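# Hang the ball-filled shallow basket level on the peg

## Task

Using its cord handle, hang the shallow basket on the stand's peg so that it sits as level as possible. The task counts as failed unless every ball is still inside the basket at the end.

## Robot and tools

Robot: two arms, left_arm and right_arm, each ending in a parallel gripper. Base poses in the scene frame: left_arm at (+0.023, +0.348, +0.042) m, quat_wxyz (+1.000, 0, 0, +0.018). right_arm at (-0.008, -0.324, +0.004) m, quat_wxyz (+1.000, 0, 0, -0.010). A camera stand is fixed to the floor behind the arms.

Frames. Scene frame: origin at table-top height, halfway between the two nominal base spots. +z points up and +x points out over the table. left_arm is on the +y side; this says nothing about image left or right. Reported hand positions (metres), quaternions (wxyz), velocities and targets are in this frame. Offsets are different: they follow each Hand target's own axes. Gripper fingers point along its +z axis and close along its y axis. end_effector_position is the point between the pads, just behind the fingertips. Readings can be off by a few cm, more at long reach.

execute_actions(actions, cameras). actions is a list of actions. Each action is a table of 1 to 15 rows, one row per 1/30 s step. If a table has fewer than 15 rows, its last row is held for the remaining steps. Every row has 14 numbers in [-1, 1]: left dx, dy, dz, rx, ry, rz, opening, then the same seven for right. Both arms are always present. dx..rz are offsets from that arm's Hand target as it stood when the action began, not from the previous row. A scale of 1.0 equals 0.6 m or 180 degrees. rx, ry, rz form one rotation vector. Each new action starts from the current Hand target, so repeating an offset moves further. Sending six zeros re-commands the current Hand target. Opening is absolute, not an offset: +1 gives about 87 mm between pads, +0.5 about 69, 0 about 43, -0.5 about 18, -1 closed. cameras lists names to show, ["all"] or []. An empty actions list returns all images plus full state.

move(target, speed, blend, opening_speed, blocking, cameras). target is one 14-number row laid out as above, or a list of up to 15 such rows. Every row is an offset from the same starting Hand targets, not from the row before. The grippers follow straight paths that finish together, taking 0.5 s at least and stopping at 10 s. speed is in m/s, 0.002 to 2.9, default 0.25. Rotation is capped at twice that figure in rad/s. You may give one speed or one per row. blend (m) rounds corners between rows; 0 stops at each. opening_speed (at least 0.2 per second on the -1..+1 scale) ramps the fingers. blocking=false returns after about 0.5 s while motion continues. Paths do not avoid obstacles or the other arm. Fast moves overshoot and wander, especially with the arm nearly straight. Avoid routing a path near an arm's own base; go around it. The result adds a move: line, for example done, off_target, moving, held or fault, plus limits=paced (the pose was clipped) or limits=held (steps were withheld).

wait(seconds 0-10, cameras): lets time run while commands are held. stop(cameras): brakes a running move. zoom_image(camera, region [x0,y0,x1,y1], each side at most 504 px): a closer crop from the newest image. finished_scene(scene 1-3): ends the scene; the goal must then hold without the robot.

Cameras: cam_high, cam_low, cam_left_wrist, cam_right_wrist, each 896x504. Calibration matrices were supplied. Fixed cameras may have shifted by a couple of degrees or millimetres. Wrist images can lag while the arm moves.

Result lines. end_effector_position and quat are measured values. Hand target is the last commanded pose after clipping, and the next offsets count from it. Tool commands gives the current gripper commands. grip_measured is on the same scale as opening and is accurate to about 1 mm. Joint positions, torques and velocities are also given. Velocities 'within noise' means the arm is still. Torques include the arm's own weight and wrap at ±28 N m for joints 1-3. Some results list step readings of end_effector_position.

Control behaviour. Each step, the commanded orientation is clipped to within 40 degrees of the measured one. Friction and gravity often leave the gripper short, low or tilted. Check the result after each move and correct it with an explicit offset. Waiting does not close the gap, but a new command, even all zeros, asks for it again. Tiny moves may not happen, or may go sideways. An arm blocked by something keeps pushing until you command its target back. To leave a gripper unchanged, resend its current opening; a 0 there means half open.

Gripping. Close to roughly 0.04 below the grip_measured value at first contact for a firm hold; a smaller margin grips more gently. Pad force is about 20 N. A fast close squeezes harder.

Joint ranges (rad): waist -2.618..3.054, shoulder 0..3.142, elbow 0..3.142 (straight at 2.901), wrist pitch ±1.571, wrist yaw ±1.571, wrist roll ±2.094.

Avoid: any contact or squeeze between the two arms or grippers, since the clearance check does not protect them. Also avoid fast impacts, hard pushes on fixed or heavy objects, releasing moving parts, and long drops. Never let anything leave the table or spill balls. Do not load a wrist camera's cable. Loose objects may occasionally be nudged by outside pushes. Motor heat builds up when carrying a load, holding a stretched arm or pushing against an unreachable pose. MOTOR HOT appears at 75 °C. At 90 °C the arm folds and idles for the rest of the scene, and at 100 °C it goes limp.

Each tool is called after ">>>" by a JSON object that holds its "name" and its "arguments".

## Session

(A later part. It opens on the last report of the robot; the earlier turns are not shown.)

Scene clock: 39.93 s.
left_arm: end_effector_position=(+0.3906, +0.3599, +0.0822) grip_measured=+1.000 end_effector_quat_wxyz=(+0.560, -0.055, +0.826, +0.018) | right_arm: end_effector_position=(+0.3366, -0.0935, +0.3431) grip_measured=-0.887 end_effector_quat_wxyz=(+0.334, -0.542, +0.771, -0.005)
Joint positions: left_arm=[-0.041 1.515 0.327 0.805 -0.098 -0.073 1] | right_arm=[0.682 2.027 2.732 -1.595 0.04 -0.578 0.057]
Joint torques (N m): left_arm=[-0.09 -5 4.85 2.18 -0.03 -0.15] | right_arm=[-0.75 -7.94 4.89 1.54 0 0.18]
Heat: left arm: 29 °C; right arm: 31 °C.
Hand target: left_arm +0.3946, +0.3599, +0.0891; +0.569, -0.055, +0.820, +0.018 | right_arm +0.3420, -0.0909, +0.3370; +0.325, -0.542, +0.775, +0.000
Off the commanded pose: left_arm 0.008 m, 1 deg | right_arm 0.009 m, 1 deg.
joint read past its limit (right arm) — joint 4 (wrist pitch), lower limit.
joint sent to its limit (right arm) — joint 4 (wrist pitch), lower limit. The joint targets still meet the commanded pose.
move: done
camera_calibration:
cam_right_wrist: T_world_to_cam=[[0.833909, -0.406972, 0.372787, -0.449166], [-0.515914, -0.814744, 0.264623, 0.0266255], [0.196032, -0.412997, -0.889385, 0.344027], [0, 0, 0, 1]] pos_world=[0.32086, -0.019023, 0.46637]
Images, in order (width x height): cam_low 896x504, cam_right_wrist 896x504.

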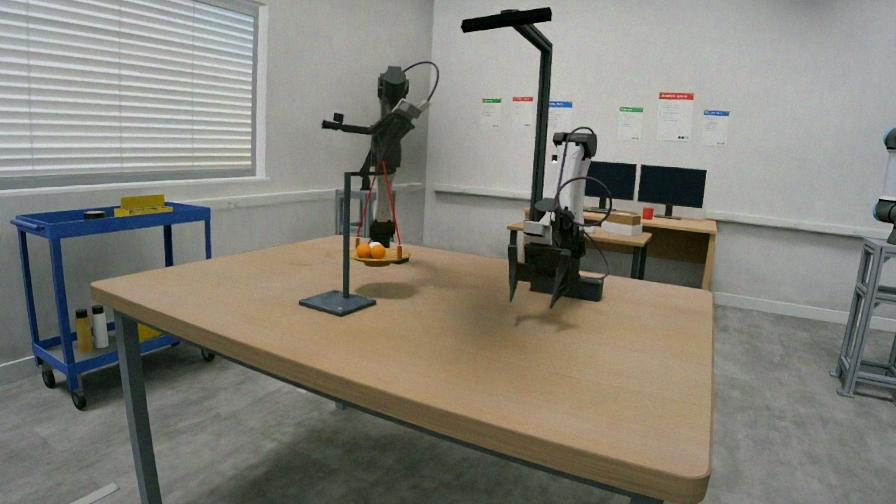

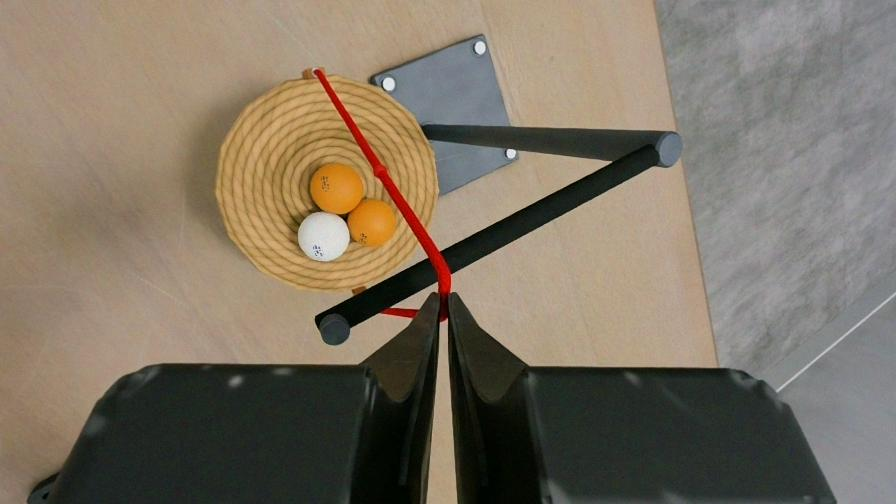

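>>> {"name": "move", "arguments": {"target": [0,0,0,0,0,0,1,0.0151,0.0106,0.0237,0,0,0,-1], "speed": 0.03, "cameras": ["cam_low","cam_right_wrist"]}}

>>> {"name": "zoom_image", "arguments": {"camera": "cam_low", "region": [330, 130, 490, 310]}}

Scene clock: 41.10 s.
left_arm: end_effector_position=(+0.3906, +0.3599, +0.0822) grip_measured=+1.000 end_effector_quat_wxyz=(+0.560, -0.055, +0.826, +0.018) | right_arm: end_effector_position=(+0.3390, -0.0913, +0.3244) grip_measured=-0.889 end_effector_quat_wxyz=(+0.328, -0.544, +0.772, -0.004)
Joint positions: left_arm=[-0.041 1.515 0.327 0.805 -0.098 -0.073 1] | right_arm=[0.682 1.913 2.442 -1.431 0.038 -0.578 0.055]
Joint torques (N m): left_arm=[-0.13 -4.92 4.77 2.19 -0.04 -0.16] | right_arm=[-0.77 -9.16 3.9 1.59 0.01 0.19]
Heat: left arm: 29 °C; right arm: 31 °C.
Hand target: left_arm +0.3946, +0.3599, +0.0891; +0.569, -0.055, +0.820, +0.018 | right_arm +0.3420, -0.0909, +0.3190; +0.325, -0.542, +0.775, +0.000
Off the commanded pose: left_arm 0.008 m, 1 deg | right_arm 0.006 m, 1 deg.
move: done
camera_calibration:
cam_right_wrist: T_world_to_cam=[[0.838072, -0.403823, 0.366827, -0.44239], [-0.51226, -0.81379, 0.274473, 0.0303758], [0.187682, -0.417939, -0.888877, 0.329994], [0, 0, 0, 1]] pos_world=[0.324381, -0.0160104, 0.447267]
Images, in order (width x height): cam_low 896x504, cam_right_wrist 896x504.

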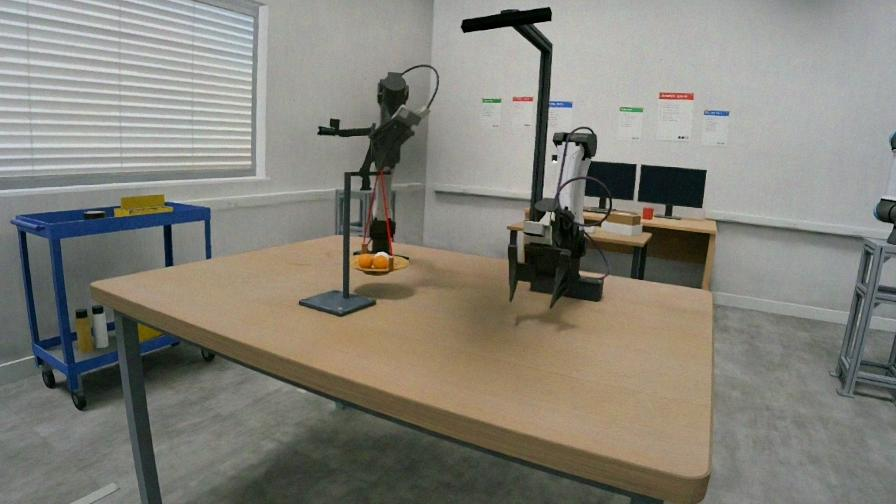

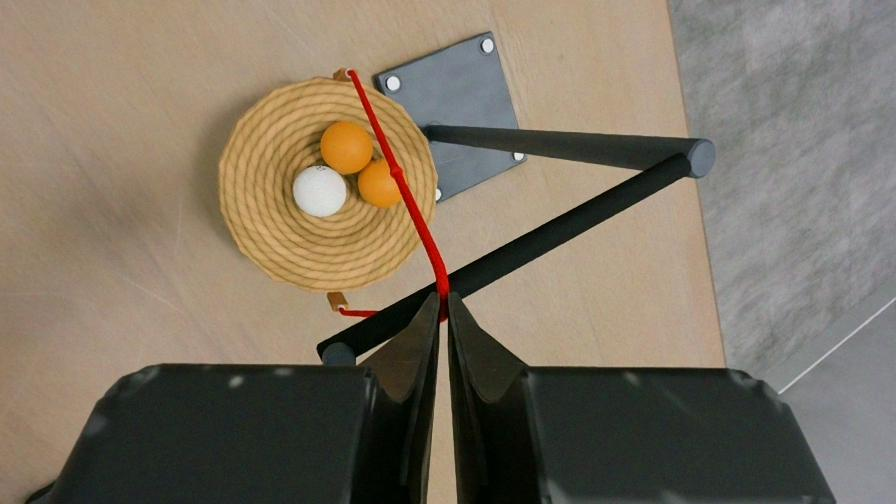

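Scaled by 2.800 from the camera's 896x504 image, which has a finer 1280x720 frame.

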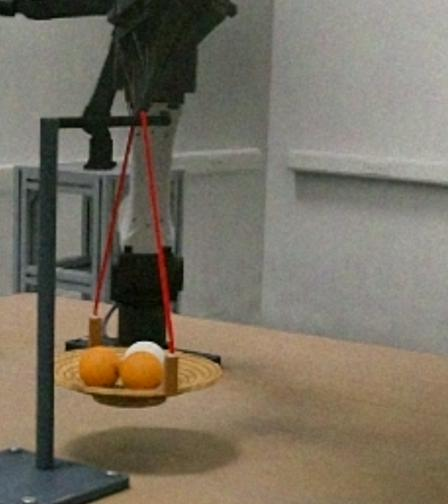

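>>> {"name": "move", "arguments": {"target": [0,0,0,0,0,0,1,0.0101,0.0071,0.0158,0,0,0,-1], "speed": 0.03, "cameras": ["cam_low","cam_right_wrist"]}}

>>> {"name": "zoom_image", "arguments": {"camera": "cam_low", "region": [340, 150, 440, 280]}}

>>> {"name": "zoom_image", "arguments": {"camera": "cam_right_wrist", "region": [300, 150, 600, 400]}}

Scene clock: 42.07 s.
left_arm: end_effector_position=(+0.3906, +0.3599, +0.0822) grip_measured=+1.000 end_effector_quat_wxyz=(+0.560, -0.055, +0.826, +0.018) | right_arm: end_effector_position=(+0.3388, -0.0914, +0.3233) grip_measured=-0.889 end_effector_quat_wxyz=(+0.346, -0.540, +0.767, -0.003)
Joint positions: left_arm=[-0.041 1.515 0.327 0.805 -0.098 -0.073 1] | right_arm=[0.682 1.839 2.305 -1.332 0.038 -0.578 0.055]
Joint torques (N m): left_arm=[-0.14 -4.94 4.79 2.2 -0.02 -0.12] | right_arm=[-0.77 -7.17 3.54 1.51 0.02 0.19]
Heat: left arm: 29 °C; right arm: 31 °C.
Hand target: left_arm +0.3946, +0.3599, +0.0891; +0.569, -0.055, +0.820, +0.018 | right_arm +0.3420, -0.0909, +0.3070; +0.325, -0.542, +0.775, +0.000
Off the commanded pose: left_arm 0.008 m, 1 deg | right_arm 0.017 m, 3 deg.
move: off_target (right_arm)
camera_calibration:
cam_right_wrist: T_world_to_cam=[[0.82726, -0.412228, 0.381719, -0.44386], [-0.519709, -0.819581, 0.241224, 0.0431567], [0.213411, -0.397938, -0.892245, 0.323283], [0, 0, 0, 1]] pos_world=[0.320625, -0.0189546, 0.447467]
Images, in order (width x height): cam_low 896x504, cam_right_wrist 896x504.

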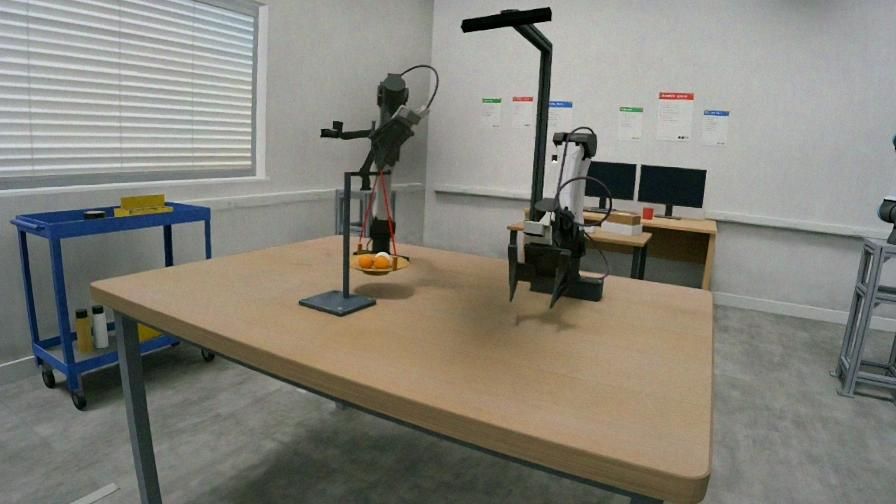

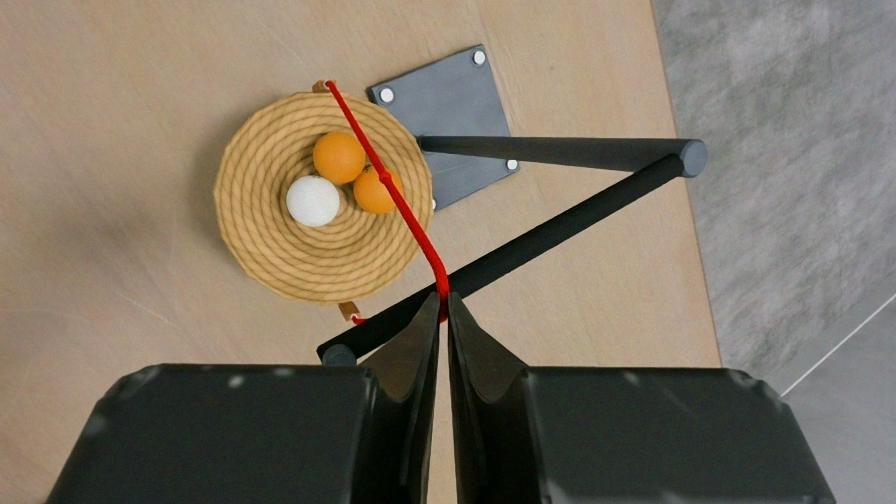

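Scaled by 3.877 from the camera's 896x504 image, which has a finer 1280x720 frame.

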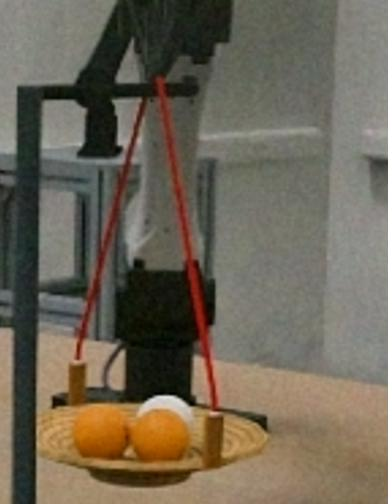

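Scaled by 1.680 from the camera's 896x504 image, which has a finer 1280x720 frame.

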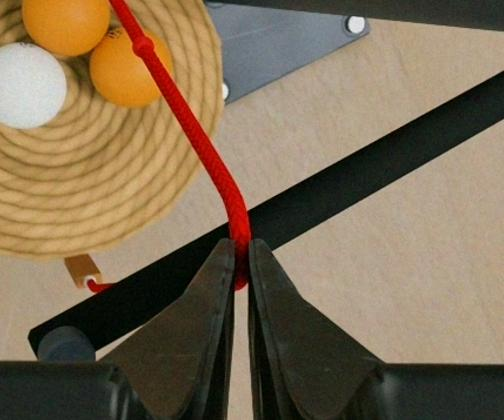

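>>> {"name": "move", "arguments": {"target": [[0,0,0,0,0,0,1,-0.0093,-0.0065,-0.0145,0,0,0,-1],[0,0,0,0,0,0,1,-0.0093,-0.0065,-0.0145,0,0,0,-0.6]], "speed": 0.03, "opening_speed": 0.3, "cameras": ["cam_low","cam_right_wrist"]}}

>>> {"name": "zoom_image", "arguments": {"camera": "cam_low", "region": [340, 150, 440, 280]}}

>>> {"name": "zoom_image", "arguments": {"camera": "cam_right_wrist", "region": [300, 150, 600, 400]}}

Scene clock: 44.73 s.
left_arm: end_effector_position=(+0.3906, +0.3599, +0.0822) grip_measured=+1.000 end_effector_quat_wxyz=(+0.560, -0.055, +0.826, +0.018) | right_arm: end_effector_position=(+0.3406, -0.0926, +0.3273) grip_measured=-0.600 end_effector_quat_wxyz=(+0.341, -0.539, +0.770, -0.004)
Joint positions: left_arm=[-0.041 1.515 0.327 0.805 -0.098 -0.073 1] | right_arm=[0.677 1.878 2.386 -1.383 0.038 -0.578 0.2]
Joint torques (N m): left_arm=[-0.16 -4.94 4.85 2.19 -0.05 -0.16] | right_arm=[-0.28 -6.48 7.58 1.26 0.01 0.2]
Heat: left arm: 29 °C; right arm: 31 °C.
Hand target: left_arm +0.3946, +0.3599, +0.0891; +0.569, -0.055, +0.820, +0.018 | right_arm +0.3420, -0.0907, +0.3180; +0.325, -0.542, +0.775, +0.000
Off the commanded pose: left_arm 0.008 m, 1 deg | right_arm 0.010 m, 2 deg.
move: done
camera_calibration:
cam_right_wrist: T_world_to_cam=[[0.827796, -0.414329, 0.378265, -0.446579], [-0.52211, -0.815677, 0.249143, 0.0407841], [0.205315, -0.403735, -0.89154, 0.327975], [0, 0, 0, 1]] pos_world=[0.323632, -0.0193487, 0.451167]
Images, in order (width x height): cam_low 896x504, cam_right_wrist 896x504.

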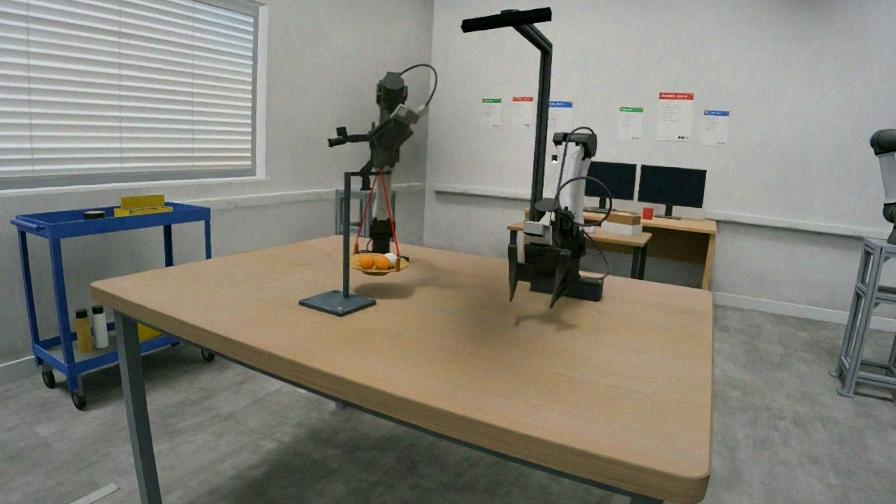

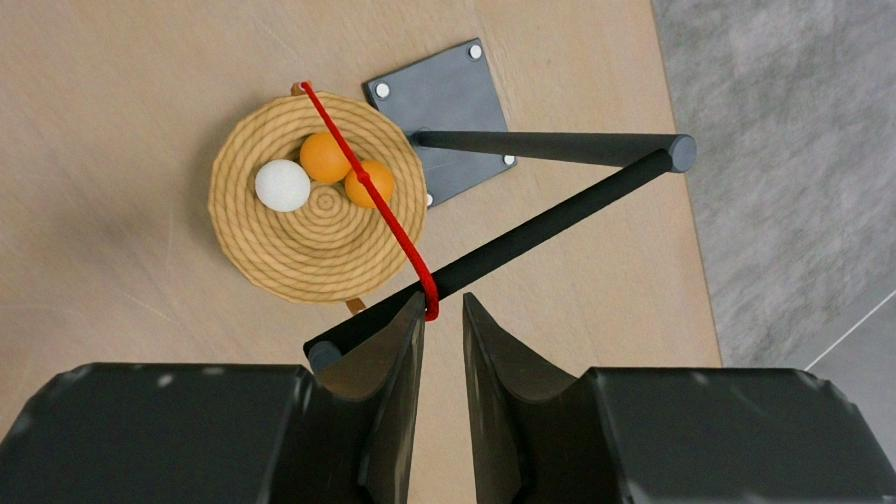

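Scaled by 3.877 from the camera's 896x504 image, which has a finer 1280x720 frame.

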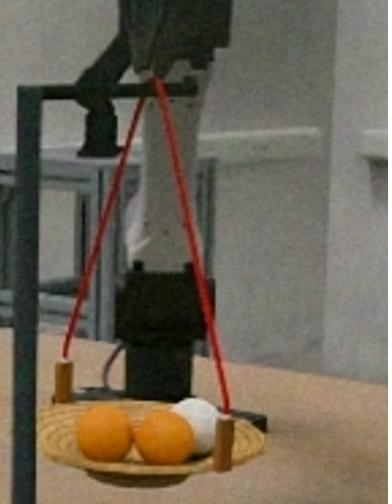

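Scaled by 1.680 from the camera's 896x504 image, which has a finer 1280x720 frame.

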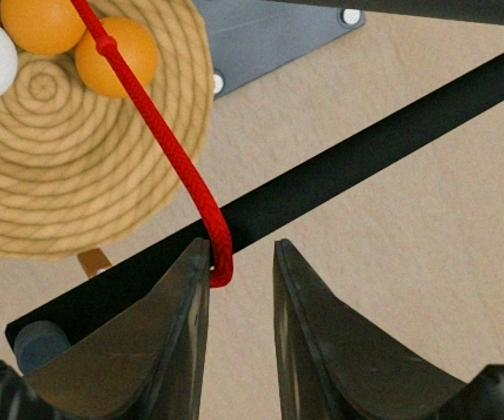

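>>> {"name": "move", "arguments": {"target": [[0,0,0,0,0,0,1,0,0.01,-0.008,0,0,0,-0.6],[0,0,0,0,0,0,1,0.0,0.01,-0.2,0,0,0,-0.6]], "speed": [0.02,0.06], "cameras": ["cam_low","cam_right_wrist","cam_high"]}}

>>> {"name": "zoom_image", "arguments": {"camera": "cam_low", "region": [340, 150, 440, 280]}}

>>> {"name": "zoom_image", "arguments": {"camera": "cam_right_wrist", "region": [150, 0, 500, 350]}}

Scene clock: 47.97 s.
left_arm: end_effector_position=(+0.3906, +0.3599, +0.0822) grip_measured=+1.000 end_effector_quat_wxyz=(+0.560, -0.055, +0.826, +0.018) | right_arm: end_effector_position=(+0.2831, -0.1247, +0.4023) grip_measured=-0.600 end_effector_quat_wxyz=(+0.400, -0.533, +0.745, +0.004)
Joint positions: left_arm=[-0.041 1.515 0.327 0.805 -0.098 -0.073 1] | right_arm=[0.705 1.766 2.592 -1.574 0.04 -0.574 0.2]
Joint torques (N m): left_arm=[-0.18 -4.9 4.83 2.19 -0.03 -0.14] | right_arm=[0.77 -8.65 5.19 1.48 0.34 0.25]
Heat: left arm: 29 °C; right arm: 31 °C.
Hand target: left_arm +0.3946, +0.3599, +0.0891; +0.569, -0.055, +0.820, +0.018 | right_arm +0.2765, -0.1306, +0.4105; +0.325, -0.542, +0.775, +0.000
Off the commanded pose: left_arm 0.008 m, 1 deg | right_arm 0.012 m, 9 deg.
joint sent to its limit (right arm) — joint 4 (wrist pitch), lower limit. The joint targets are off in orientation, not in position.
move: off_target (right_arm)
camera_calibration:
cam_right_wrist: T_world_to_cam=[[0.798148, -0.427477, 0.424527, -0.452488], [-0.521258, -0.84331, 0.13084, 0.00984122], [0.302077, -0.325718, -0.895912, 0.37776], [0, 0, 0, 1]] pos_world=[0.25217, -0.0620863, 0.529245]
Images, in order (width x height): cam_high 896x504, cam_low 896x504, cam_right_wrist 896x504.

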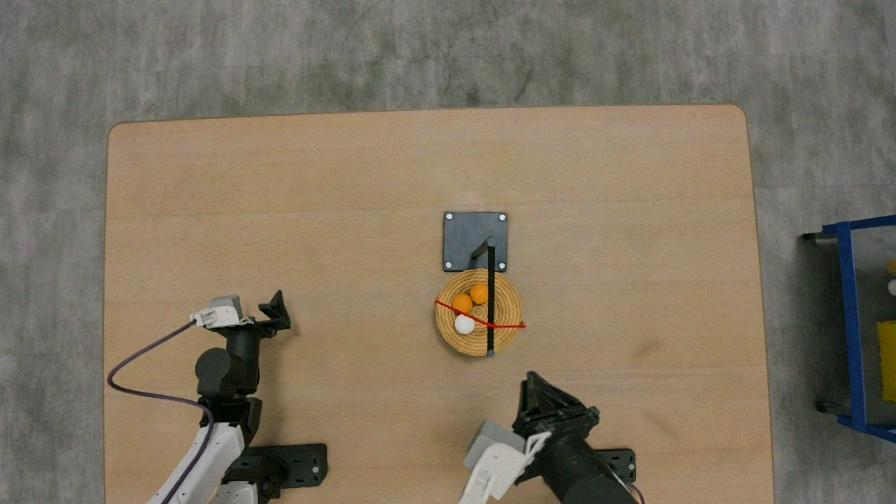

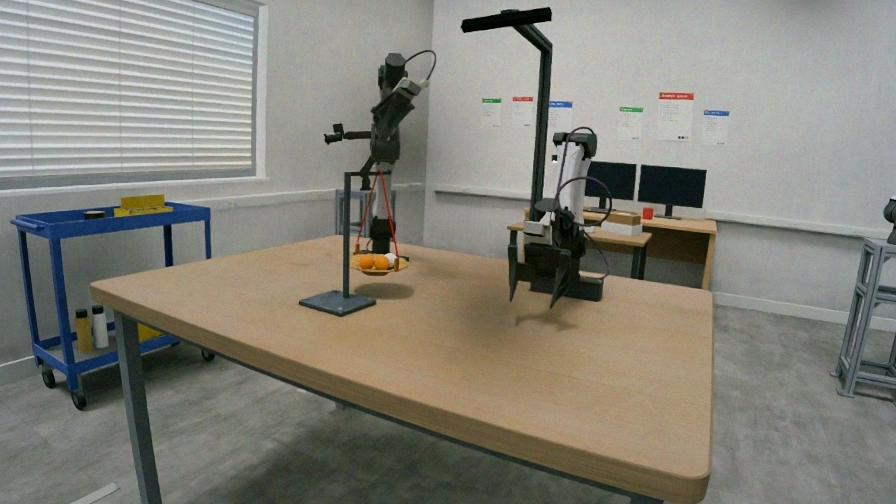

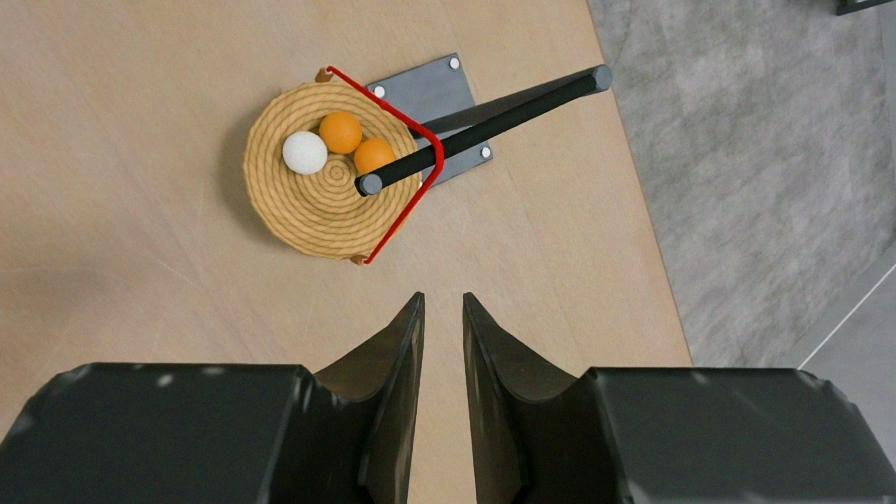

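Scaled by 3.877 from the camera's 896x504 image, which has a finer 1280x720 frame.

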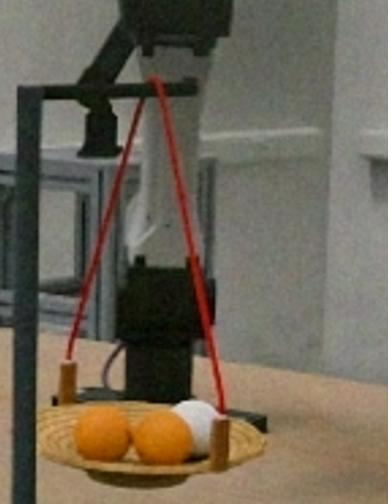

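Scaled by 1.440 from the camera's 896x504 image, which has a finer 1280x720 frame.

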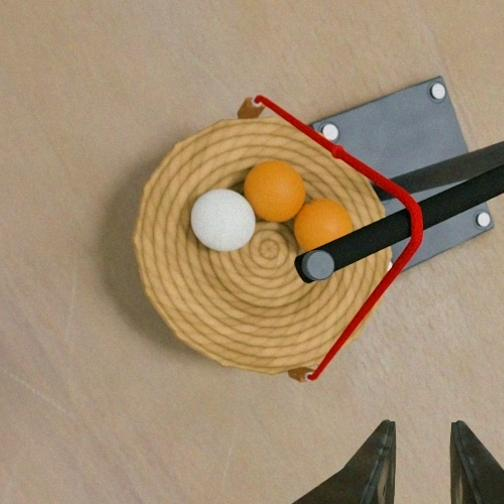

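>>> {"name": "finished_scene", "arguments": {"scene": 1}}

The scene is finished: the task was done.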